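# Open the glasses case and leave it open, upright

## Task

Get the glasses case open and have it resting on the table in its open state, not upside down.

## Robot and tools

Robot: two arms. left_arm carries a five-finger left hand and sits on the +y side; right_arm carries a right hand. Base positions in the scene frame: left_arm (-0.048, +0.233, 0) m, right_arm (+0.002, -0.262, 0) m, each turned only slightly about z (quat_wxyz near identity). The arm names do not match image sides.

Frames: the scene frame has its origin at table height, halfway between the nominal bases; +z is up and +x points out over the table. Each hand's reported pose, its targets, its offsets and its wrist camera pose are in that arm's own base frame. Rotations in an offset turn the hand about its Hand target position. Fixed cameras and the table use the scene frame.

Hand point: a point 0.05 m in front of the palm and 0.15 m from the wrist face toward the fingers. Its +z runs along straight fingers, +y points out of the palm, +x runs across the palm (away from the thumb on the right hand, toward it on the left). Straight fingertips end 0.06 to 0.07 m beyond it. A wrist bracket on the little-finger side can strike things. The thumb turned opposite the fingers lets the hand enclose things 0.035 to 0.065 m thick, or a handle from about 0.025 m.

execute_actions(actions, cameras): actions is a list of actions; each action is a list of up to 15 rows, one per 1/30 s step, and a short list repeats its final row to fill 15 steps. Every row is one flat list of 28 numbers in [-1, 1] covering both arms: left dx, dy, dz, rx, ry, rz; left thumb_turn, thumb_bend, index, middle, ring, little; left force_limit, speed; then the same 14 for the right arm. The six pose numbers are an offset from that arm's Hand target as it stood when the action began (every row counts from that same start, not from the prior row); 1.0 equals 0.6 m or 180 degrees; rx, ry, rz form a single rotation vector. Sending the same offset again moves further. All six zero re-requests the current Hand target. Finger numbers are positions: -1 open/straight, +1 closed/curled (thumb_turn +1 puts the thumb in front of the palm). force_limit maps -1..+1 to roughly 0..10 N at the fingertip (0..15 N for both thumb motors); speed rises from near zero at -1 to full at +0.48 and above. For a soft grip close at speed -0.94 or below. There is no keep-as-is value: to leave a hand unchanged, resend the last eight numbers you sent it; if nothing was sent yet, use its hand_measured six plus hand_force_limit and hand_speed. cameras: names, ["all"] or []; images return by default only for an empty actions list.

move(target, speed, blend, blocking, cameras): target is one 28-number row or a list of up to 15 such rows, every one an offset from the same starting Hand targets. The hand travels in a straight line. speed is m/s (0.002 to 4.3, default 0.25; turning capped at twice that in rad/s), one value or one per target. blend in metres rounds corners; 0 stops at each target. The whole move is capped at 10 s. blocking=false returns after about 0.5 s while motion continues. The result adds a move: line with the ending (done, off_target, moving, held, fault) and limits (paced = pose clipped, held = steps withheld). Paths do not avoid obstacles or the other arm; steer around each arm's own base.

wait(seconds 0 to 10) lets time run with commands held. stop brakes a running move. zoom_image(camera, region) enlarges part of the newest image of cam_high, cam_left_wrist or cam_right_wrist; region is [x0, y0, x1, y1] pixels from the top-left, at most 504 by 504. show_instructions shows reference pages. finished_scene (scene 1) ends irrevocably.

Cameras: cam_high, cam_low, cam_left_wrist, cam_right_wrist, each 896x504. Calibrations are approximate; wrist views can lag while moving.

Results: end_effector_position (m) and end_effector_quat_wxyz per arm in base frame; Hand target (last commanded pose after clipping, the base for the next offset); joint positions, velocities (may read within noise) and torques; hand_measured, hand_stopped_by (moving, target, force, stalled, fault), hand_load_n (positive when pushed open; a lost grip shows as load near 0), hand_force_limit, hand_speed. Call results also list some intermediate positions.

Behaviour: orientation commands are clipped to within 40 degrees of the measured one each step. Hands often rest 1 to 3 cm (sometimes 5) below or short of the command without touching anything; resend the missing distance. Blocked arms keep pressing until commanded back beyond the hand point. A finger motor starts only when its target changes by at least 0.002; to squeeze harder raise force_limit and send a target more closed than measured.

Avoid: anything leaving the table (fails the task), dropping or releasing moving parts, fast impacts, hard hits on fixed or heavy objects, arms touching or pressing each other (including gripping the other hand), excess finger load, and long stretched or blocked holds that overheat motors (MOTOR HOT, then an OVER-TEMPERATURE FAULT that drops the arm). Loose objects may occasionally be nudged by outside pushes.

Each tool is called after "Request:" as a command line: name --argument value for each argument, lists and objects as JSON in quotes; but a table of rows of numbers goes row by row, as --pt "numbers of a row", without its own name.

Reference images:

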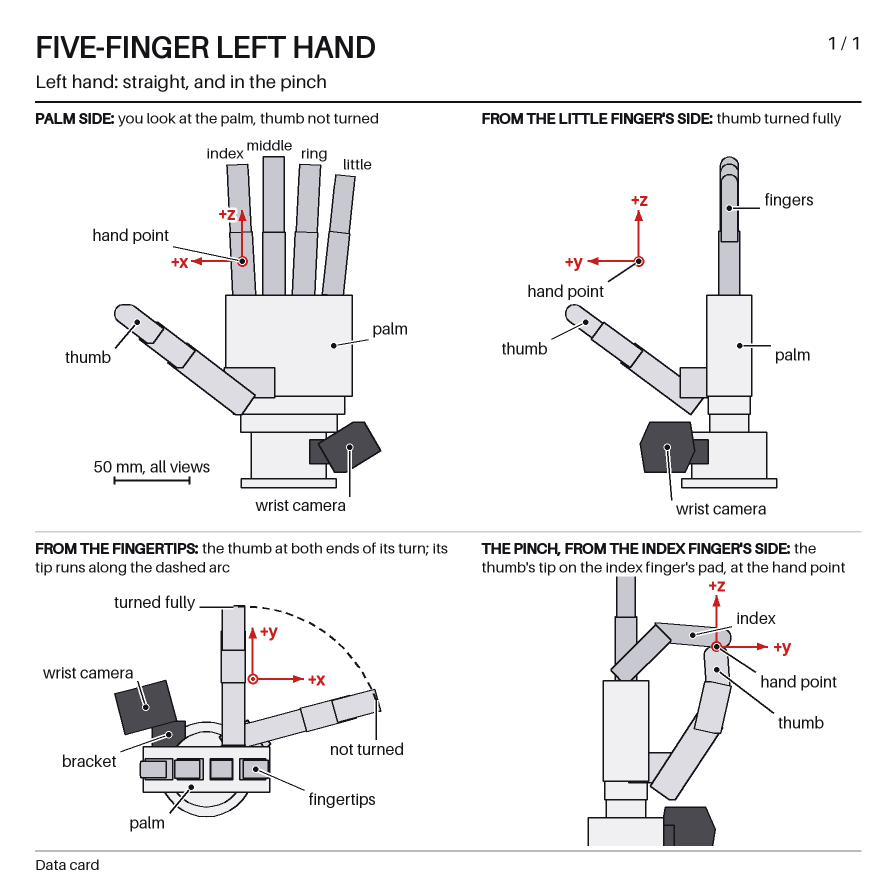

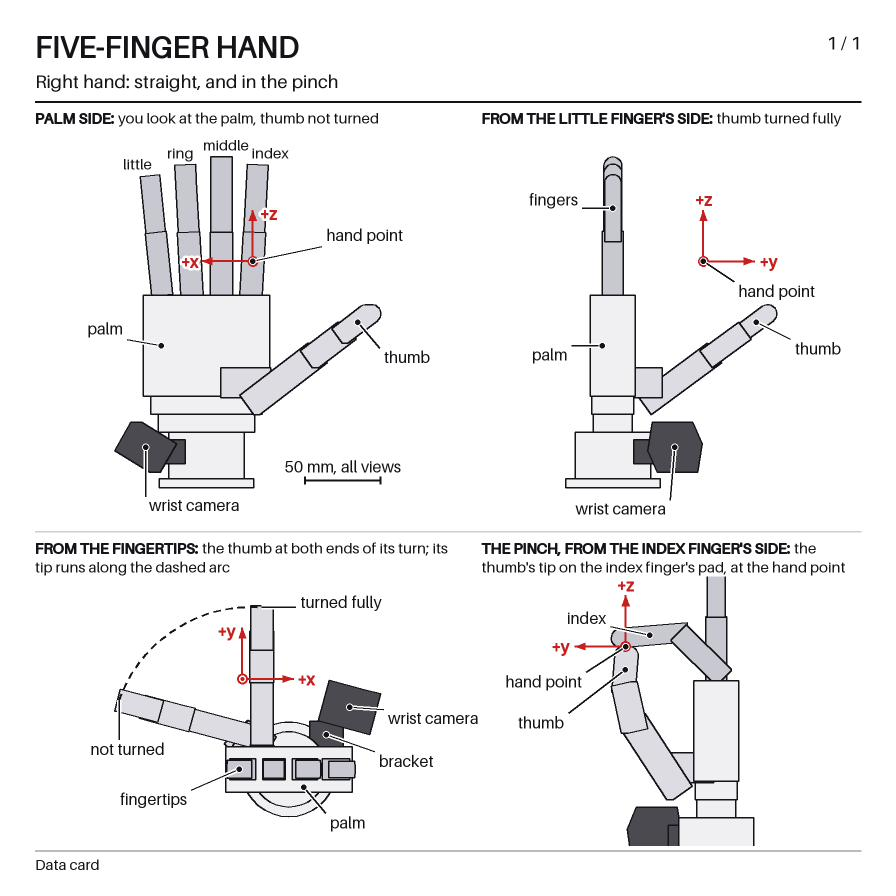

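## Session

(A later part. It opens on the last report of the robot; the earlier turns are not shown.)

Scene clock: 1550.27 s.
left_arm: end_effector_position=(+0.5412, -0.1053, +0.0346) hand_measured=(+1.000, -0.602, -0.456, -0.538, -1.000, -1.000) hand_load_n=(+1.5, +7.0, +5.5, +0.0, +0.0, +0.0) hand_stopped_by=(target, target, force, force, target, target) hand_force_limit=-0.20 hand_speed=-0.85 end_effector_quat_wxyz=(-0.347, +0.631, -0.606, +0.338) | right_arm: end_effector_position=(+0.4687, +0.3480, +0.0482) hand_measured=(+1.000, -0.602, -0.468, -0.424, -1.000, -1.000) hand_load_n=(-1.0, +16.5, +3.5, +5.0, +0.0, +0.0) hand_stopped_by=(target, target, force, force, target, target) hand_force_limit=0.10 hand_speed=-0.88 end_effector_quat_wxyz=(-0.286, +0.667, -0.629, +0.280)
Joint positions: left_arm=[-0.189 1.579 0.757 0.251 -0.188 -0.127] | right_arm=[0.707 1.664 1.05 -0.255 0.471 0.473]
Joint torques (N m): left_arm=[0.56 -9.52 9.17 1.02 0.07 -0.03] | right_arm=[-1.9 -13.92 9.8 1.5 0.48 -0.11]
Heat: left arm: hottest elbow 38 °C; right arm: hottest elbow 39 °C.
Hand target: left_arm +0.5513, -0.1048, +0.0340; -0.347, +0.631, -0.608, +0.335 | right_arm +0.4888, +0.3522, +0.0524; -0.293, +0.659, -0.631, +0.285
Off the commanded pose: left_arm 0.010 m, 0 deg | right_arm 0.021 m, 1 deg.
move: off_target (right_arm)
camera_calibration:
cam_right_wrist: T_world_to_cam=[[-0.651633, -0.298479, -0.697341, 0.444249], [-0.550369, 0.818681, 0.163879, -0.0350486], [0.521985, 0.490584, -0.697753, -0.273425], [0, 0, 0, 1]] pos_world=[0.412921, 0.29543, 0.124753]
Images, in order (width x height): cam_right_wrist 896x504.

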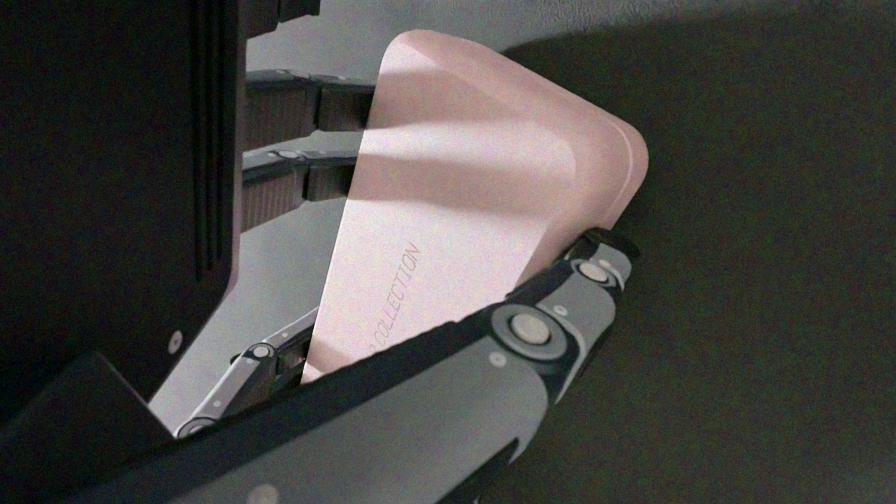

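Request:
move --pt "0.0 0.0 0.0 0 0.0 0 1 -0.6 0.2 0.2 -1 -1 -0.2 -0.85 0.0047 0.0 0.0185 0 0.044 0 1 -0.6 0.2 0.2 -1 -1 0.1 -0.88" --pt "0.0 0.0 0.0 0 0.0 0 1 -0.6 -0.475 -0.555 -1 -1 -0.2 -0.85 0.012 0.0 0.0275 0 0.080 0 1 -0.6 0.2 0.2 -1 -1 0.1 -0.88" --speed '[0.07,0.07]' --cameras '["cam_left_wrist","cam_right_wrist"]'

Scene clock: 1560.23 s.
left_arm: end_effector_position=(+0.5425, -0.1055, +0.0355) hand_measured=(+1.000, -0.604, -0.478, -0.556, -1.000, -1.000) hand_load_n=(+0.5, +14.5, +11.0, +0.0, +0.0, +0.0) hand_stopped_by=(target, target, force, target, target, target) hand_force_limit=-0.20 hand_speed=-0.85 end_effector_quat_wxyz=(-0.347, +0.631, -0.605, +0.338) | right_arm: end_effector_position=(+0.4746, +0.3478, +0.0607) hand_measured=(+1.000, -0.604, -0.468, -0.424, -1.000, -1.000) hand_load_n=(+0.0, +26.0, +2.0, +15.5, +0.0, +0.0) hand_stopped_by=(target, target, force, force, target, target) hand_force_limit=0.10 hand_speed=-0.88 end_effector_quat_wxyz=(-0.202, +0.702, -0.653, +0.199)
Joint positions: left_arm=[-0.189 1.58 0.76 0.25 -0.189 -0.128] | right_arm=[0.645 1.734 1.27 -0.615 0.313 0.493]
Joint torques (N m): left_arm=[0.5 -9.58 8.95 1.06 0.11 -0.03] | right_arm=[-2.55 -16.85 11.11 0.55 0.2 0.11]
Heat: left arm: hottest elbow 39 °C; right arm: hottest elbow 39 °C.
Hand target: left_arm +0.5514, -0.1048, +0.0342; -0.347, +0.631, -0.608, +0.336 | right_arm +0.4961, +0.3523, +0.0690; -0.212, +0.690, -0.663, +0.200
Off the commanded pose: left_arm 0.009 m, 0 deg | right_arm 0.023 m, 2 deg.
move: off_target (right_arm)
camera_calibration:
cam_left_wrist: T_world_to_cam=[[0.535046, -0.287268, 0.794483, -0.341031], [-0.509621, -0.859792, 0.0323238, 0.191342], [0.673804, -0.42218, -0.606426, -0.270656], [0, 0, 0, 1]] pos_world=[0.462349, -0.0477182, 0.100625]
cam_right_wrist: T_world_to_cam=[[-0.797794, -0.317605, -0.512495, 0.521589], [-0.505285, 0.815952, 0.280907, -0.0612537], [0.328954, 0.483062, -0.811443, -0.166539], [0, 0, 0, 1]] pos_world=[0.439954, 0.296088, 0.149382]
Images, in order (width x height): cam_left_wrist 896x504, cam_right_wrist 896x504.

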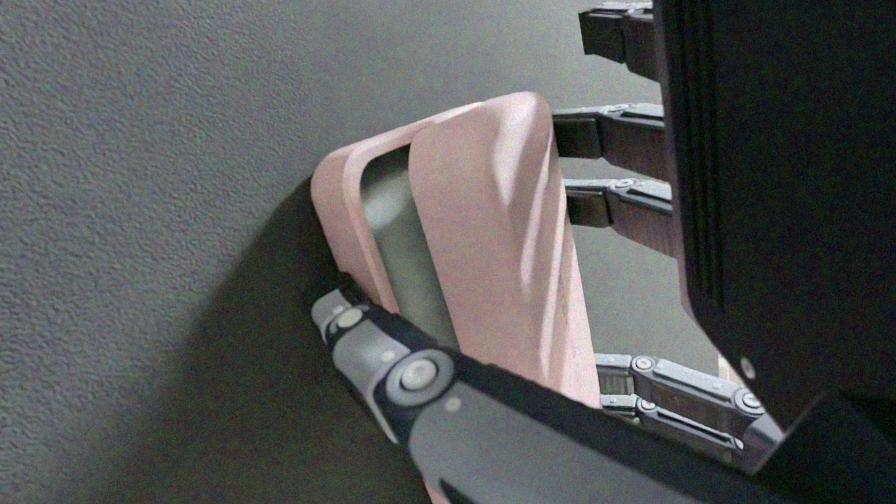

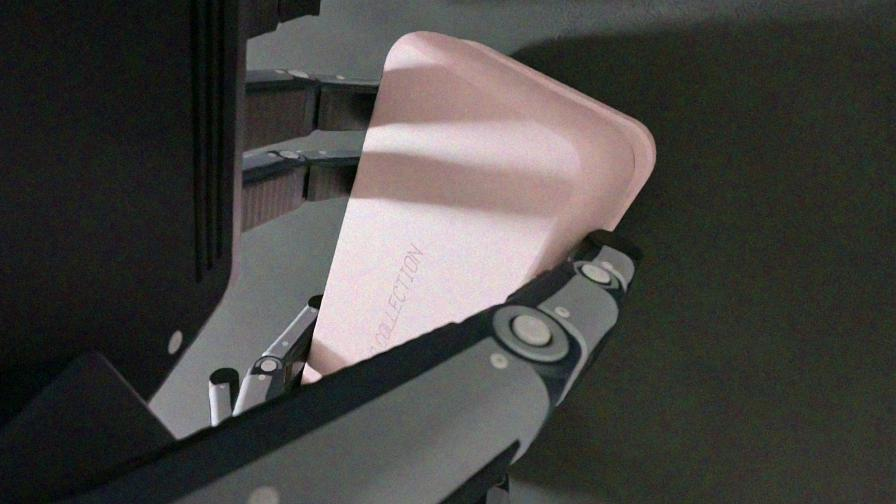

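Request:
move --pt "0.0 0.0 0.0 0 0.0 0 1 -0.6 -0.50 -0.57 -1 -1 -0.2 -0.85 0.0 0.0 0.0 0 0.0 0 1 -0.6 -0.468 -0.436 -1 -1 0.1 -0.88" --pt "0.0 0.0 0.0 0 0.0 0 1 -0.6 -0.50 -0.57 -1 -1 -0.2 -0.85 0.006 0.0 0.008 0 0.033 0 1 -0.6 -0.468 -0.436 -1 -1 0.1 -0.88" --pt "0.0 0.0 0.0 0 0.0 0 1 -0.6 -0.53 -0.59 -1 -1 -0.2 -0.85 0.011 0.0 0.015 0 0.066 0 1 -0.6 -0.468 -0.442 -1 -1 0.1 -0.88" --speed '[0.07,0.07,0.07]' --cameras '["cam_left_wrist","cam_right_wrist"]'

Scene clock: 1568.87 s.
left_arm: end_effector_position=(+0.5441, -0.1058, +0.0371) hand_measured=(+1.000, -0.604, -0.532, -0.590, -1.000, -1.000) hand_load_n=(+2.0, +14.5, +11.0, +0.5, -0.5, -0.5) hand_stopped_by=(target, target, force, target, target, target) hand_force_limit=-0.20 hand_speed=-0.85 end_effector_quat_wxyz=(-0.348, +0.631, -0.605, +0.340) | right_arm: end_effector_position=(+0.4825, +0.3481, +0.0716) hand_measured=(+1.000, -0.606, -0.470, -0.444, -1.000, -1.000) hand_load_n=(+0.0, +30.0, +5.0, +17.0, +0.0, +0.0) hand_stopped_by=(target, target, target, force, target, target) hand_force_limit=0.10 hand_speed=-0.88 end_effector_quat_wxyz=(-0.133, +0.718, -0.671, +0.128)
Joint positions: left_arm=[-0.189 1.58 0.763 0.25 -0.189 -0.128] | right_arm=[0.595 1.834 1.477 -0.892 0.188 0.497]
Joint torques (N m): left_arm=[0.5 -9.7 8.75 1.07 0.11 -0.03] | right_arm=[-2.26 -18.08 11.49 0.2 -0.03 0.12]
Heat: left arm: hottest elbow 39 °C; right arm: hottest elbow 39 °C.
Hand target: left_arm +0.5515, -0.1048, +0.0343; -0.347, +0.631, -0.608, +0.336 | right_arm +0.5026, +0.3522, +0.0779; -0.142, +0.707, -0.681, +0.128
Off the commanded pose: left_arm 0.008 m, 1 deg | right_arm 0.022 m, 2 deg.
move: off_target (right_arm); target 3's new numbers were sent with right_arm's hand 0.022 m and 2 deg from that target
camera_calibration:
cam_left_wrist: T_world_to_cam=[[0.532321, -0.286799, 0.796481, -0.341813], [-0.509779, -0.859742, 0.0311281, 0.191954], [0.67584, -0.422599, -0.603862, -0.272167], [0, 0, 0, 1]] pos_world=[0.463749, -0.0480182, 0.101921]
cam_right_wrist: T_world_to_cam=[[-0.886659, -0.315187, -0.338367, 0.563129], [-0.434267, 0.818978, 0.375083, -0.102614], [0.158894, 0.479512, -0.86303, -0.073497], [0, 0, 0, 1]] pos_world=[0.46642, 0.296772, 0.165603]
Images, in order (width x height): cam_left_wrist 896x504, cam_right_wrist 896x504.

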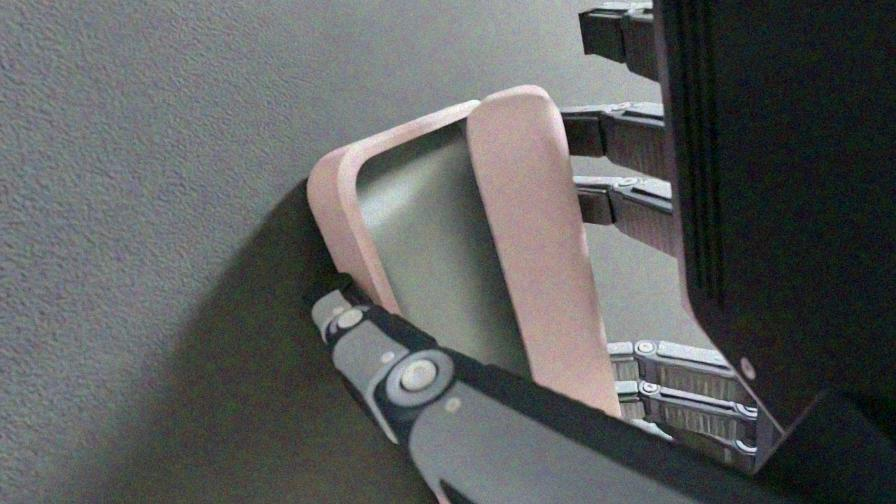

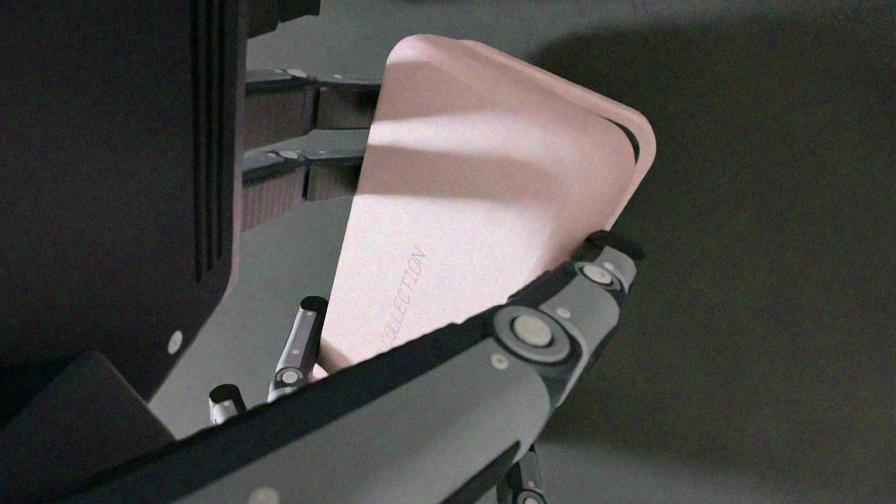

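Request:
move --pt "0.0 0.0 0.0 0 0.0 0 1 -0.6 -0.65 -0.65 -1 -1 -0.2 -0.6 0.0 0.0 0.0 0 0.0 0 1 -0.6 -0.47 -0.45 -1 -1 0.1 -0.88" --pt "-0.02 0.0 0.0 0 0.0 0 1 -0.6 -0.9 -0.9 -1 -1 -0.2 -0.2 0.0 0.0 0.0 0 0.0 0 1 -0.6 -0.47 -0.45 -1 -1 0.1 -0.88" --speed '[0.07,0.07]' --cameras '["cam_left_wrist"]'

Scene clock: 1578.40 s.
left_arm: end_effector_position=(+0.5440, -0.1061, +0.0370) hand_measured=(+1.000, -0.600, -0.900, -0.900, -1.000, -1.000) hand_load_n=(+0.5, +0.0, +0.0, +0.0, +0.0, +0.0) hand_stopped_by=(target, target, target, target, target, target) hand_force_limit=-0.20 hand_speed=-0.20 end_effector_quat_wxyz=(-0.347, +0.631, -0.605, +0.340) | right_arm: end_effector_position=(+0.4856, +0.3497, +0.0741) hand_measured=(+1.000, -0.602, -0.470, -0.450, -1.000, -1.000) hand_load_n=(-1.0, +5.0, +3.0, +0.0, +0.0, +0.0) hand_stopped_by=(target, target, force, force, target, target) hand_force_limit=0.10 hand_speed=-0.88 end_effector_quat_wxyz=(-0.137, +0.715, -0.674, +0.127)
Joint positions: left_arm=[-0.189 1.58 0.763 0.249 -0.187 -0.128] | right_arm=[0.593 1.836 1.485 -0.892 0.185 0.502]
Joint torques (N m): left_arm=[0.03 -11.69 6.37 1.35 -0.16 -0.05] | right_arm=[-0.79 -17.55 10.8 0.39 0.08 0.09]
Heat: left arm: hottest elbow 40 °C; right arm: hottest elbow 39 °C.
Hand target: left_arm +0.5395, -0.1048, +0.0341; -0.347, +0.631, -0.608, +0.336 | right_arm +0.5027, +0.3523, +0.0779; -0.142, +0.707, -0.681, +0.128
Off the commanded pose: left_arm 0.005 m, 1 deg | right_arm 0.018 m, 1 deg.
move: off_target (right_arm)
camera_calibration:
cam_left_wrist: T_world_to_cam=[[0.532426, -0.286912, 0.79637, -0.341805], [-0.510863, -0.859065, 0.0320466, 0.192314], [0.674938, -0.423898, -0.603961, -0.271903], [0, 0, 0, 1]] pos_world=[0.46375, -0.0481169, 0.101821]
Images, in order (width x height): cam_left_wrist 896x504.

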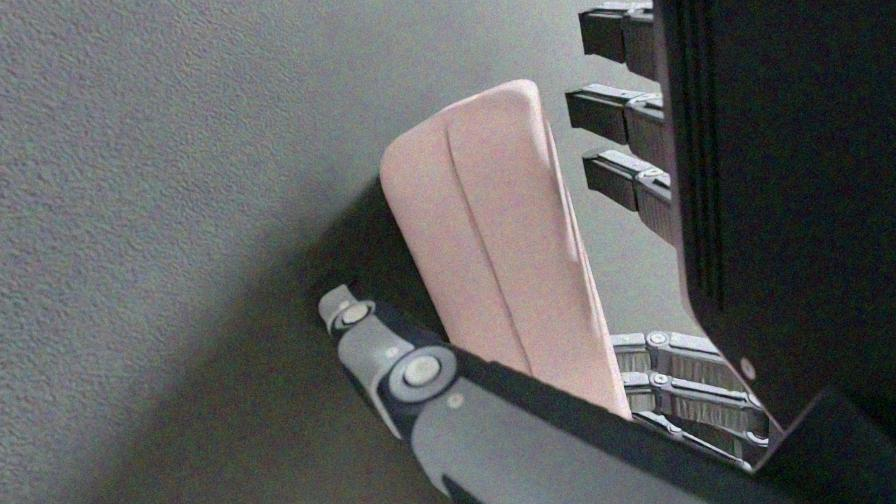

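Request:
move --pt "-0.02 0.0 0.0 0 0.0 0 1 -0.6 -0.9 -0.9 -1 -1 -0.2 -0.2 -0.023 0.0 -0.0425 0 -0.143 0 1 -0.6 -0.47 -0.45 -1 -1 0.1 -0.88" --pt "-0.02 0.0 0.0 0 0.0 0 1 -0.6 -0.9 -0.9 -1 -1 -0.2 -0.2 -0.04 0.0 -0.0425 0 -0.143 0 1 -0.6 -0.85 -0.85 -1 -1 0.1 0.0" --speed '[0.12,0.07]' --cameras '["cam_left_wrist","cam_right_wrist"]'

Scene clock: 1601.60 s.
left_arm: end_effector_position=(+0.5308, -0.1027, +0.0351) hand_measured=(+1.000, -0.600, -0.900, -0.900, -1.000, -1.000) hand_load_n=(+0.0, +0.0, +0.0, +0.0, -0.5, -0.5) hand_stopped_by=(target, target, target, target, target, target) hand_force_limit=-0.20 hand_speed=-0.20 end_effector_quat_wxyz=(-0.347, +0.632, -0.606, +0.336) | right_arm: end_effector_position=(+0.4827, +0.3446, +0.0457) hand_measured=(+1.000, -0.600, -0.850, -0.850, -1.000, -1.000) hand_load_n=(+0.0, +0.0, +0.0, +0.0, +0.0, +0.0) hand_stopped_by=(target, target, target, target, target, target) hand_force_limit=0.10 hand_speed=0.00 end_effector_quat_wxyz=(-0.281, +0.660, -0.637, +0.283)
Joint positions: left_arm=[-0.189 1.554 0.729 0.249 -0.191 -0.128] | right_arm=[0.687 1.69 1.08 -0.263 0.473 0.477]
Joint torques (N m): left_arm=[-0.44 -11.22 6.41 1.58 -0.17 -0.08] | right_arm=[0.73 -17.96 6.65 1.36 0.47 -0.01]
Heat: left arm: hottest elbow 39 °C; right arm: hottest elbow 41 °C.
Hand target: left_arm +0.5274, -0.1048, +0.0342; -0.347, +0.631, -0.608, +0.336 | right_arm +0.4786, +0.3523, +0.0524; -0.290, +0.661, -0.632, +0.282
Off the commanded pose: left_arm 0.004 m, 0 deg | right_arm 0.011 m, 1 deg.
move: off_target (right_arm)
camera_calibration:
cam_left_wrist: T_world_to_cam=[[0.539357, -0.287924, 0.791324, -0.335849], [-0.507577, -0.860986, 0.0326874, 0.18653], [0.671908, -0.419288, -0.610523, -0.260491], [0, 0, 0, 1]] pos_world=[0.450847, -0.0453203, 0.100632]
cam_right_wrist: T_world_to_cam=[[-0.660669, -0.284832, -0.694541, 0.450187], [-0.531046, 0.831273, 0.164241, -0.0378235], [0.530572, 0.477342, -0.700456, -0.28031], [0, 0, 0, 1]] pos_world=[0.426063, 0.293473, 0.122541]
Images, in order (width x height): cam_left_wrist 896x504, cam_right_wrist 896x504.

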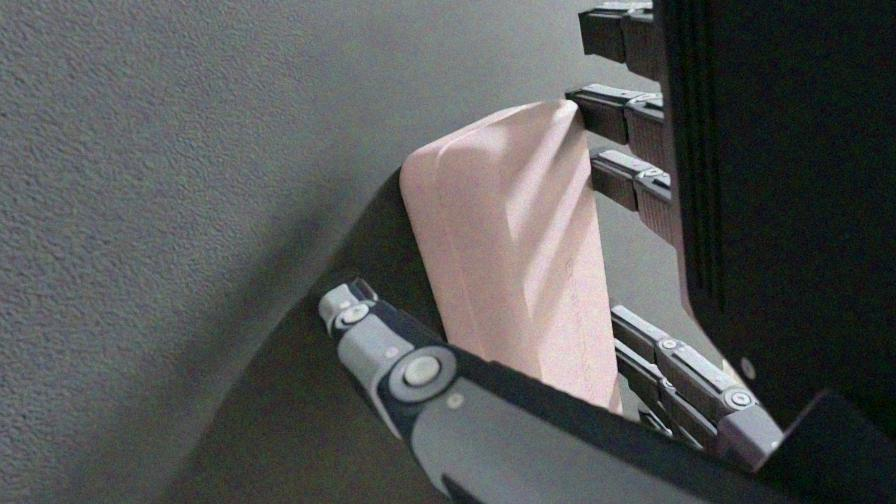

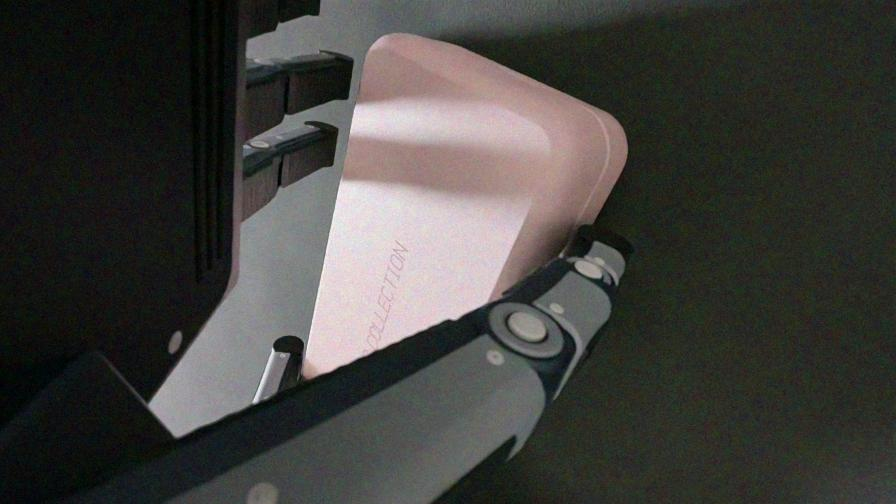

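Request:
move --pt "0.045 -0.008 0.0 0 0.0 0 1 -0.6 -0.85 -0.85 -1 -1 -0.2 -0.2 -0.04 -0.01 0.0 0 0.0 0 1 -0.6 -0.9 -0.9 -1 -1 0.1 0.0" --pt "0.072 -0.008 0.0 0 0.0 0 1 -0.6 -0.7 -0.7 -1 -1 -0.2 -0.2 -0.04 -0.01 0.0 0 0.039 0 1 -0.6 -0.9 -0.9 -1 -1 0.1 0.0" --speed '[0.08,0.06]' --cameras '["cam_left_wrist","cam_right_wrist"]'

Scene clock: 1618.27 s.
left_arm: end_effector_position=(+0.5520, -0.1069, +0.0335) hand_measured=(+1.000, -0.600, -0.700, -0.700, -1.000, -1.000) hand_load_n=(-1.5, +3.5, +0.0, +0.0, +0.0, +0.0) hand_stopped_by=(target, target, target, target, target, target) hand_force_limit=-0.20 hand_speed=-0.20 end_effector_quat_wxyz=(-0.345, +0.632, -0.609, +0.333) | right_arm: end_effector_position=(+0.4481, +0.3402, +0.0522) hand_measured=(+1.000, -0.600, -0.900, -0.900, -1.000, -1.000) hand_load_n=(+0.0, +0.0, +1.5, +0.0, +0.0, +0.0) hand_stopped_by=(target, target, target, target, target, target) hand_force_limit=0.10 hand_speed=0.00 end_effector_quat_wxyz=(-0.253, +0.676, -0.647, +0.247)
Joint positions: left_arm=[-0.189 1.605 0.794 0.229 -0.19 -0.124] | right_arm=[0.699 1.635 1.067 -0.398 0.42 0.521]
Joint torques (N m): left_arm=[0.32 -8.88 10.51 1.32 0.03 -0.07] | right_arm=[-1.14 -13.86 9.22 0.35 -0.11 0.1]
Heat: left arm: hottest elbow 39 °C; right arm: hottest elbow 39 °C.
Hand target: left_arm +0.5707, -0.1096, +0.0343; -0.347, +0.631, -0.608, +0.336 | right_arm +0.4547, +0.3461, +0.0524; -0.251, +0.677, -0.649, +0.241
Off the commanded pose: left_arm 0.019 m, 0 deg | right_arm 0.009 m, 1 deg.
move: off_target (left_arm); target 2's new numbers were sent with left_arm's hand 0.019 m and 0 deg from that target
camera_calibration:
cam_left_wrist: T_world_to_cam=[[0.54387, -0.29225, 0.786636, -0.350069], [-0.5103, -0.859342, 0.0335527, 0.195291], [0.666183, -0.419668, -0.616505, -0.274097], [0, 0, 0, 1]] pos_world=[0.472648, -0.0495159, 0.099842]
cam_right_wrist: T_world_to_cam=[[-0.722, -0.289662, -0.62834, 0.456233], [-0.522008, 0.824104, 0.21991, -0.058125], [0.454118, 0.486774, -0.746209, -0.22179], [0, 0, 0, 1]] pos_world=[0.399778, 0.288016, 0.133951]
Images, in order (width x height): cam_left_wrist 896x504, cam_right_wrist 896x504.

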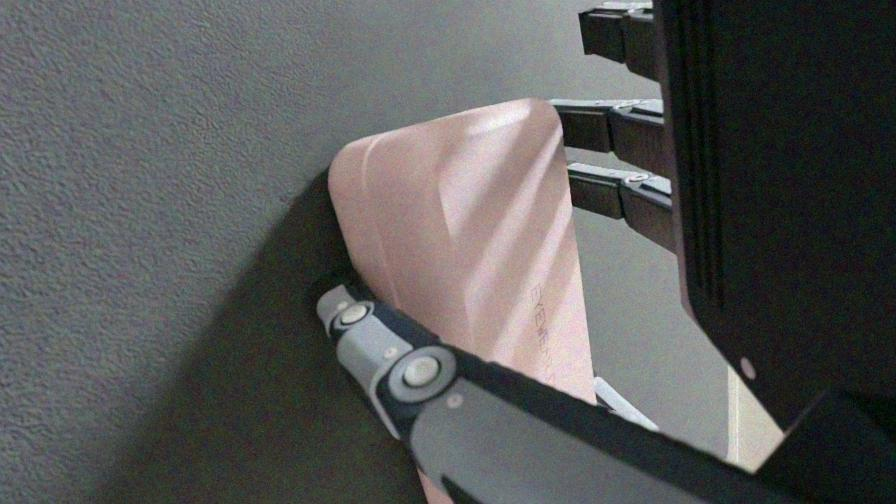

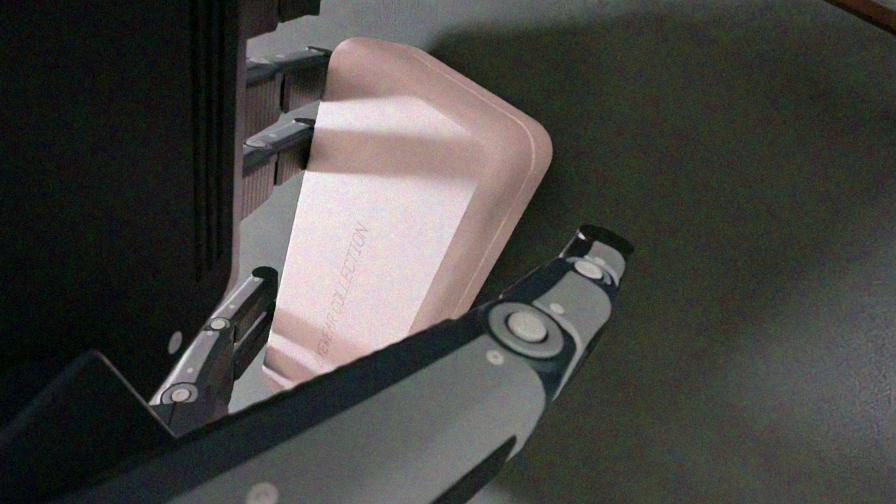

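Request:
move --pt "0.0 0.0 0.0 0 0.0 0 1 -0.6 0.2 0.2 -1 -1 -0.2 -0.85 0.0 0.0 0.01 0 -0.078 0 1 -0.6 -0.9 -0.9 -1 -1 0.1 0.0" --pt "0.0 0.0 0.0 0 0.0 0 1 -0.6 0.2 0.2 -1 -1 -0.2 -0.85 0.035 0.003 0.005 0 -0.078 0 1 -0.6 -0.8 -0.8 -1 -1 0.1 0.0" --speed '[0.08,0.06]' --cameras '["cam_right_wrist"]'

Scene clock: 1632.63 s.
left_arm: end_effector_position=(+0.5557, -0.1077, +0.0341) hand_measured=(+1.000, -0.602, -0.452, -0.536, -1.000, -1.000) hand_load_n=(+0.5, +11.5, +5.0, +2.0, +0.0, +0.0) hand_stopped_by=(target, target, force, force, target, target) hand_force_limit=-0.20 hand_speed=-0.85 end_effector_quat_wxyz=(-0.346, +0.631, -0.609, +0.334) | right_arm: end_effector_position=(+0.4578, +0.3424, +0.0508) hand_measured=(+1.000, -0.600, -0.800, -0.800, -1.000, -1.000) hand_load_n=(+0.0, +0.0, +0.0, +0.0, +0.0, +0.0) hand_stopped_by=(target, target, target, target, target, target) hand_force_limit=0.10 hand_speed=0.00 end_effector_quat_wxyz=(-0.321, +0.649, -0.612, +0.318)
Joint positions: left_arm=[-0.189 1.612 0.803 0.229 -0.189 -0.123] | right_arm=[0.741 1.617 0.94 -0.091 0.553 0.445]
Joint torques (N m): left_arm=[0.32 -9.47 9.91 1.31 0.01 -0.08] | right_arm=[-1.79 -12.92 9.46 1.5 0.33 -0.09]
Heat: left arm: hottest elbow 39 °C; right arm: hottest elbow 38 °C.
Hand target: left_arm +0.5708, -0.1096, +0.0343; -0.347, +0.631, -0.608, +0.336 | right_arm +0.4756, +0.3481, +0.0555; -0.329, +0.642, -0.613, +0.322
Off the commanded pose: left_arm 0.015 m, 0 deg | right_arm 0.019 m, 1 deg.
move: off_target (left_arm, right_arm); target 2's new numbers were sent with right_arm's hand 0.019 m and 1 deg from that target
camera_calibration:
cam_right_wrist: T_world_to_cam=[[-0.56809, -0.297139, -0.767452, 0.4021], [-0.563163, 0.820364, 0.0992446, -0.0283153], [0.600101, 0.48858, -0.633379, -0.301512], [0, 0, 0, 1]] pos_world=[0.393421, 0.290022, 0.120431]
Images, in order (width x height): cam_right_wrist 896x504.

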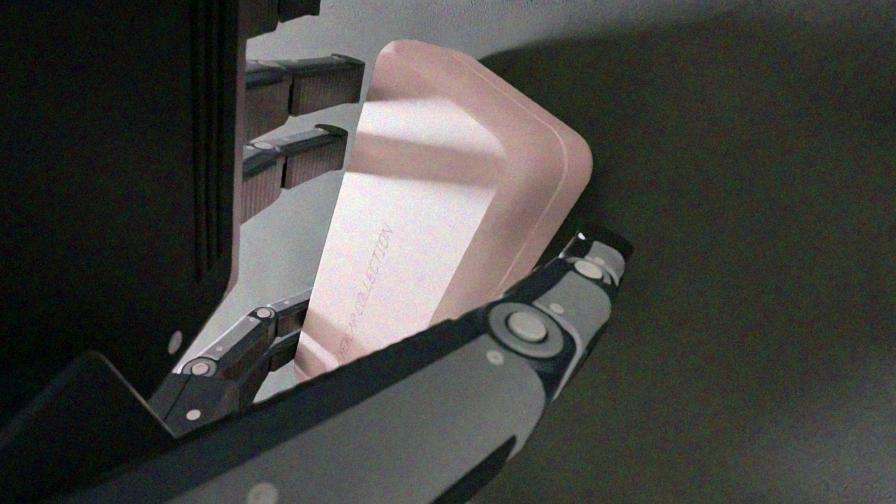

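Request:
move --pt "0.0 0.0 0.0 0 0.0 0 1 -0.6 0.2 0.2 -1 -1 -0.2 -0.85 0.025 0.0 0.015 0 0.0 0 1 -0.6 -0.8 -0.8 -1 -1 0.1 0.0" --speed '[0.06]' --cameras '["cam_right_wrist"]'

Scene clock: 1636.23 s.
left_arm: end_effector_position=(+0.5557, -0.1077, +0.0339) hand_measured=(+1.000, -0.602, -0.452, -0.536, -1.000, -1.000) hand_load_n=(+0.5, +11.5, +5.5, +2.5, +0.0, +0.0) hand_stopped_by=(target, target, force, force, target, target) hand_force_limit=-0.20 hand_speed=-0.85 end_effector_quat_wxyz=(-0.346, +0.631, -0.609, +0.334) | right_arm: end_effector_position=(+0.4755, +0.3457, +0.0643) hand_measured=(+1.000, -0.600, -0.800, -0.800, -1.000, -1.000) hand_load_n=(+0.0, +0.5, +0.0, +0.0, +0.0, +0.0) hand_stopped_by=(target, target, target, target, target, target) hand_force_limit=0.10 hand_speed=0.00 end_effector_quat_wxyz=(-0.331, +0.643, -0.612, +0.319)
Joint positions: left_arm=[-0.189 1.612 0.803 0.229 -0.189 -0.123] | right_arm=[0.721 1.623 0.978 -0.091 0.537 0.429]
Joint torques (N m): left_arm=[0.32 -9.47 9.91 1.32 0.01 -0.08] | right_arm=[-1.26 -13.39 9.87 1.09 0.36 -0.05]
Heat: left arm: hottest elbow 39 °C; right arm: hottest elbow 38 °C.
Hand target: left_arm +0.5707, -0.1096, +0.0342; -0.347, +0.631, -0.608, +0.336 | right_arm +0.4907, +0.3480, +0.0645; -0.329, +0.642, -0.613, +0.322
Off the commanded pose: left_arm 0.015 m, 0 deg | right_arm 0.015 m, 1 deg.
move: off_target (left_arm, right_arm)
camera_calibration:
cam_right_wrist: T_world_to_cam=[[-0.554897, -0.284179, -0.781877, 0.413717], [-0.565062, 0.818528, 0.103524, -0.0210785], [0.610568, 0.499254, -0.614778, -0.314977], [0, 0, 0, 1]] pos_world=[0.409975, 0.292077, 0.132017]
Images, in order (width x height): cam_right_wrist 896x504.

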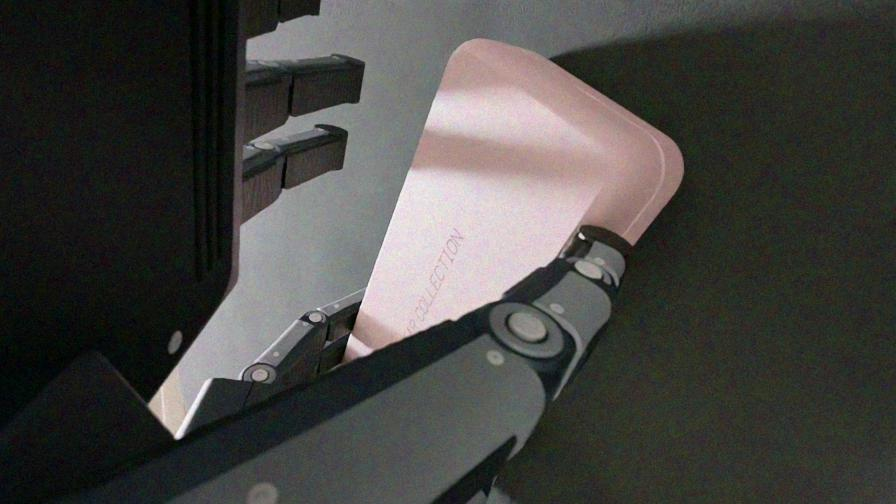

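Request:
move --pt "0.0 0.0 0.0 0 0.0 0 1 -0.6 0.2 0.2 -1 -1 -0.2 -0.85 -0.018 0.0 -0.025 0 0.0 0 1 -0.6 -0.8 -0.8 -1 -1 0.1 0.0" --speed '[0.06]' --cameras '[]'

Scene clock: 1642.03 s.
left_arm: end_effector_position=(+0.5566, -0.1079, +0.0341) hand_measured=(+1.000, -0.602, -0.452, -0.536, -1.000, -1.000) hand_load_n=(+1.5, +11.5, +6.0, +2.0, +0.0, +0.0) hand_stopped_by=(target, target, force, force, target, target) hand_force_limit=-0.20 hand_speed=-0.85 end_effector_quat_wxyz=(-0.346, +0.631, -0.608, +0.334) | right_arm: end_effector_position=(+0.4773, +0.3457, +0.0643) hand_measured=(+1.000, -0.600, -0.800, -0.800, -1.000, -1.000) hand_load_n=(-0.5, +3.0, +0.0, +0.0, +0.0, +0.0) hand_stopped_by=(target, target, target, target, target, target) hand_force_limit=0.10 hand_speed=0.00 end_effector_quat_wxyz=(-0.333, +0.641, -0.613, +0.321)
Joint positions: left_arm=[-0.189 1.614 0.806 0.229 -0.189 -0.123] | right_arm=[0.721 1.627 0.978 -0.083 0.542 0.429]
Joint torques (N m): left_arm=[0.32 -9.64 9.76 1.31 0.01 -0.08] | right_arm=[0.26 -12.98 7.05 1.92 0.58 0.05]
Heat: left arm: hottest elbow 39 °C; right arm: hottest elbow 38 °C.
Hand target: left_arm +0.5707, -0.1096, +0.0343; -0.347, +0.631, -0.608, +0.336 | right_arm +0.4798, +0.3480, +0.0494; -0.328, +0.642, -0.613, +0.322
Off the commanded pose: left_arm 0.014 m, 0 deg | right_arm 0.015 m, 1 deg.
move: off_target (left_arm, right_arm)
No camera images: "cameras" was empty.

Request:
move --pt "0.0 0.0 0.0 0 0.0 0 1 -0.6 0.2 0.2 -1 -1 -0.2 -0.85 -0.03 0.0 -0.005 0 0.0 0 1 -0.6 -0.8 -0.8 -1 -1 0.1 0.0" --pt "0.0 0.0 0.0 0 0.0 0 1 -0.6 0.2 0.2 -1 -1 -0.2 -0.85 0.0 0.0 0.0 0 0.0 0 1 -0.6 -0.8 -0.8 -1 -1 0.1 0.0" --speed '[0.08,0.06]' --cameras '["cam_right_wrist"]'

Scene clock: 1646.17 s.
left_arm: end_effector_position=(+0.5566, -0.1079, +0.0341) hand_measured=(+1.000, -0.602, -0.452, -0.536, -1.000, -1.000) hand_load_n=(+1.0, +11.5, +5.5, +2.0, +0.0, +0.0) hand_stopped_by=(target, target, force, force, target, target) hand_force_limit=-0.20 hand_speed=-0.85 end_effector_quat_wxyz=(-0.346, +0.631, -0.608, +0.334) | right_arm: end_effector_position=(+0.4643, +0.3420, +0.0460) hand_measured=(+1.000, -0.600, -0.800, -0.800, -1.000, -1.000) hand_load_n=(+0.5, +0.0, +0.0, +0.0, +0.0, +0.0) hand_stopped_by=(target, target, target, target, target, target) hand_force_limit=0.10 hand_speed=0.00 end_effector_quat_wxyz=(-0.322, +0.647, -0.613, +0.319)
Joint positions: left_arm=[-0.189 1.614 0.806 0.229 -0.189 -0.123] | right_arm=[0.732 1.636 0.945 -0.07 0.548 0.439]
Joint torques (N m): left_arm=[0.32 -9.64 9.73 1.32 0.01 -0.08] | right_arm=[-1.32 -13.33 9.37 1.62 0.32 -0.02]
Heat: left arm: hottest elbow 39 °C; right arm: hottest elbow 38 °C.
Hand target: left_arm +0.5707, -0.1096, +0.0343; -0.347, +0.631, -0.608, +0.336 | right_arm +0.4799, +0.3480, +0.0494; -0.329, +0.642, -0.613, +0.322
Off the commanded pose: left_arm 0.014 m, 0 deg | right_arm 0.017 m, 1 deg.
move: off_target (left_arm, right_arm)
camera_calibration:
cam_right_wrist: T_world_to_cam=[[-0.565992, -0.293464, -0.770411, 0.399995], [-0.561265, 0.821651, 0.0993576, -0.0251822], [0.603851, 0.48864, -0.629758, -0.310143], [0, 0, 0, 1]] pos_world=[0.39954, 0.289623, 0.115348]
Images, in order (width x height): cam_right_wrist 896x504.

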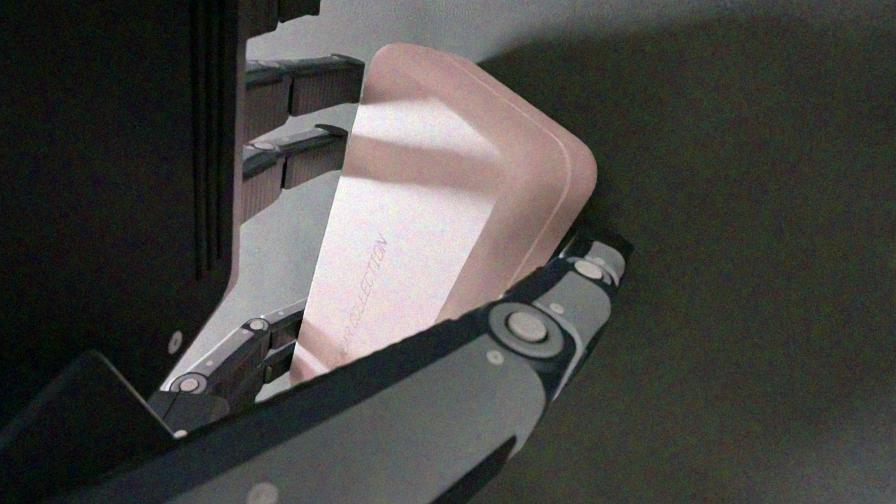

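Request:
move --pt "0.0 0.0 0.0 0 0.0 0 1 -0.6 0.2 0.2 -1 -1 -0.2 -0.85 0.0 0.0 0.014 0 0.0 0 1 -0.6 -0.8 -0.8 -1 -1 0.1 0.0" --pt "0.0 0.0 0.0 0 0.0 0 1 -0.6 0.2 0.2 -1 -1 -0.2 -0.85 0.014 0.0 0.014 0 0.0 0 1 -0.6 -0.65 -0.65 -1 -1 0.1 0.0" --speed '[0.06,0.05]' --cameras '["cam_right_wrist"]'

Scene clock: 1651.07 s.
left_arm: end_effector_position=(+0.5566, -0.1079, +0.0341) hand_measured=(+1.000, -0.602, -0.452, -0.536, -1.000, -1.000) hand_load_n=(+1.0, +11.5, +5.5, +2.5, +0.0, +0.0) hand_stopped_by=(target, target, force, force, target, target) hand_force_limit=-0.20 hand_speed=-0.85 end_effector_quat_wxyz=(-0.346, +0.631, -0.608, +0.334) | right_arm: end_effector_position=(+0.4733, +0.3464, +0.0561) hand_measured=(+1.000, -0.600, -0.650, -0.650, -1.000, -1.000) hand_load_n=(+0.0, +0.0, +0.0, +0.0, +0.0, +0.0) hand_stopped_by=(target, target, target, target, target, target) hand_force_limit=0.10 hand_speed=0.00 end_effector_quat_wxyz=(-0.330, +0.644, -0.612, +0.319)
Joint positions: left_arm=[-0.189 1.614 0.806 0.229 -0.189 -0.123] | right_arm=[0.725 1.636 0.969 -0.074 0.539 0.431]
Joint torques (N m): left_arm=[0.32 -9.64 9.74 1.31 0.01 -0.08] | right_arm=[-1.26 -13.68 9.69 0.94 0.27 -0.07]
Heat: left arm: hottest elbow 39 °C; right arm: hottest elbow 38 °C.
Hand target: left_arm +0.5707, -0.1096, +0.0343; -0.347, +0.631, -0.608, +0.336 | right_arm +0.4882, +0.3481, +0.0579; -0.329, +0.642, -0.613, +0.322
Off the commanded pose: left_arm 0.014 m, 0 deg | right_arm 0.015 m, 1 deg.
move: off_target (left_arm, right_arm); target 2's new numbers were sent with right_arm's hand 0.015 m and 1 deg from that target
camera_calibration:
cam_right_wrist: T_world_to_cam=[[-0.556011, -0.287186, -0.779985, 0.407826], [-0.565966, 0.818064, 0.102242, -0.0214065], [0.608715, 0.498292, -0.61739, -0.31776], [0, 0, 0, 1]] pos_world=[0.408066, 0.292971, 0.124105]
Images, in order (width x height): cam_right_wrist 896x504.

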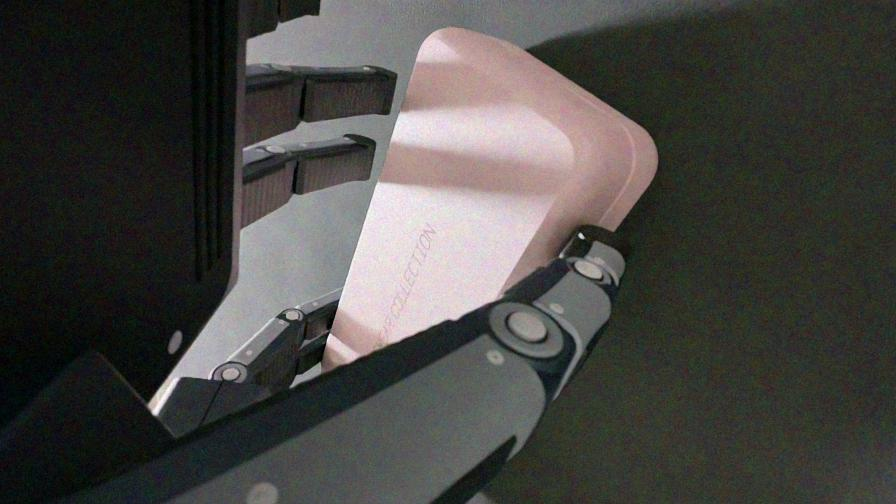

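Request:
move --pt "0.0 0.0 0.0 0 0.0 0 1 -0.6 0.2 0.2 -1 -1 -0.2 -0.85 0.01 0.0 0.0 0 0.0 0 1 -0.6 -0.5 -0.5 -1 -1 0.1 0.0" --pt "0.0 0.0 0.0 0 0.0 0 1 -0.6 0.2 0.2 -1 -1 -0.2 -0.85 0.01 0.0 0.0 0 0.0 0 1 -0.6 0.2 0.2 -1 -1 0.1 -0.88" --speed '[0.06,0.05]' --cameras '["cam_right_wrist","cam_left_wrist"]'

Scene clock: 1656.40 s.
left_arm: end_effector_position=(+0.5566, -0.1081, +0.0339) hand_measured=(+1.000, -0.602, -0.452, -0.536, -1.000, -1.000) hand_load_n=(+1.5, +11.0, +6.0, +2.0, +0.5, +0.0) hand_stopped_by=(target, target, force, force, target, target) hand_force_limit=-0.20 hand_speed=-0.85 end_effector_quat_wxyz=(-0.345, +0.631, -0.609, +0.334) | right_arm: end_effector_position=(+0.4772, +0.3464, +0.0572) hand_measured=(+1.000, -0.602, -0.470, -0.414, -1.000, -1.000) hand_load_n=(-1.0, +16.5, +3.5, +6.0, +0.0, +0.0) hand_stopped_by=(target, target, force, force, target, target) hand_force_limit=0.10 hand_speed=-0.88 end_effector_quat_wxyz=(-0.330, +0.646, -0.610, +0.318)
Joint positions: left_arm=[-0.189 1.614 0.806 0.229 -0.188 -0.123] | right_arm=[0.719 1.64 0.979 -0.078 0.532 0.423]
Joint torques (N m): left_arm=[0.32 -9.7 9.73 1.32 -0.05 -0.08] | right_arm=[-1.61 -12.75 9.63 0.85 0.36 -0.02]
Heat: left arm: hottest elbow 39 °C; right arm: hottest elbow 38 °C.
Hand target: left_arm +0.5707, -0.1096, +0.0342; -0.347, +0.631, -0.608, +0.336 | right_arm +0.4943, +0.3481, +0.0579; -0.329, +0.642, -0.613, +0.322
Off the commanded pose: left_arm 0.014 m, 0 deg | right_arm 0.017 m, 1 deg.
move: off_target (left_arm, right_arm); target 2's new numbers were sent with right_arm's hand 0.019 m and 1 deg from that target
camera_calibration:
cam_left_wrist: T_world_to_cam=[[0.541337, -0.293104, 0.788063, -0.351996], [-0.512321, -0.858169, 0.0327461, 0.19788], [0.666694, -0.421468, -0.614722, -0.277973], [0, 0, 0, 1]] pos_world=[0.477249, -0.0505133, 0.100039]
cam_right_wrist: T_world_to_cam=[[-0.556025, -0.290552, -0.778727, 0.411912], [-0.568794, 0.81618, 0.101603, -0.0173498], [0.606061, 0.499429, -0.619081, -0.318429], [0, 0, 0, 1]] pos_world=[0.412152, 0.292875, 0.125397]
Images, in order (width x height): cam_left_wrist 896x504, cam_right_wrist 896x504.

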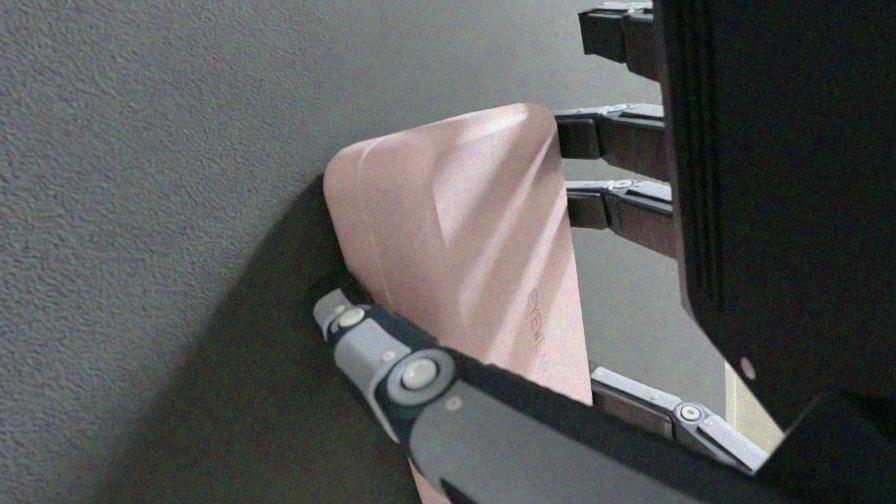

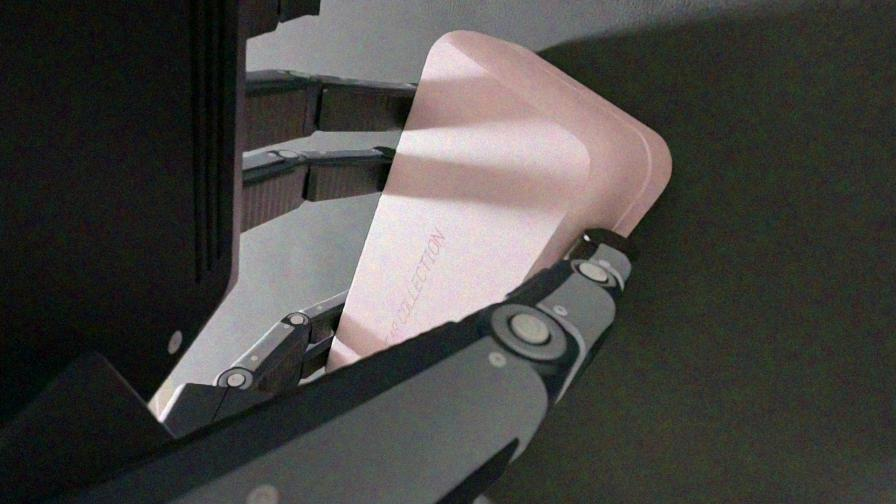

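Request:
move --pt "0.0 0.0 0.0 0 0.0 0 1 -0.6 0.2 0.2 -1 -1 -0.2 -0.85 0.0067 0.0 0.0167 0 0.0444 0 1 -0.6 0.2 0.2 -1 -1 0.1 -0.88" --speed '[0.07]' --cameras '["cam_left_wrist"]'

Scene clock: 1664.90 s.
left_arm: end_effector_position=(+0.5573, -0.1083, +0.0342) hand_measured=(+1.000, -0.602, -0.452, -0.536, -1.000, -1.000) hand_load_n=(+1.0, +11.0, +5.5, +2.0, -0.5, +0.0) hand_stopped_by=(target, target, force, force, target, target) hand_force_limit=-0.20 hand_speed=-0.85 end_effector_quat_wxyz=(-0.346, +0.631, -0.609, +0.335) | right_arm: end_effector_position=(+0.4827, +0.3448, +0.0659) hand_measured=(+1.000, -0.600, -0.468, -0.412, -1.000, -1.000) hand_load_n=(+0.0, +0.0, +0.0, +0.0, +0.0, +0.0) hand_stopped_by=(target, target, force, force, target, target) hand_force_limit=0.10 hand_speed=-0.88 end_effector_quat_wxyz=(-0.284, +0.671, -0.627, +0.277)
Joint positions: left_arm=[-0.189 1.615 0.808 0.229 -0.188 -0.123] | right_arm=[0.68 1.657 1.1 -0.306 0.446 0.447]
Joint torques (N m): left_arm=[0.26 -9.76 9.62 1.32 -0.05 -0.08] | right_arm=[-1.2 -14.15 10.19 0.68 0.29 0.15]
Heat: left arm: hottest elbow 40 °C; right arm: hottest elbow 39 °C.
Hand target: left_arm +0.5708, -0.1096, +0.0343; -0.347, +0.631, -0.608, +0.336 | right_arm +0.4982, +0.3479, +0.0677; -0.285, +0.663, -0.635, +0.276
Off the commanded pose: left_arm 0.013 m, 0 deg | right_arm 0.016 m, 1 deg.
move: off_target (left_arm, right_arm)
camera_calibration:
cam_left_wrist: T_world_to_cam=[[0.540842, -0.292539, 0.788613, -0.352296], [-0.512074, -0.858315, 0.0327924, 0.197965], [0.667286, -0.421564, -0.614014, -0.278651], [0, 0, 0, 1]] pos_world=[0.477849, -0.0506138, 0.100238]
Images, in order (width x height): cam_left_wrist 896x504.

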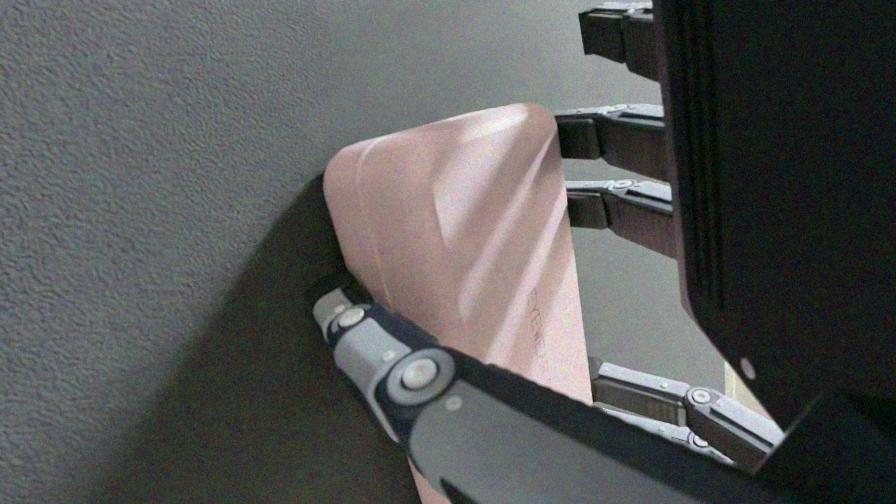

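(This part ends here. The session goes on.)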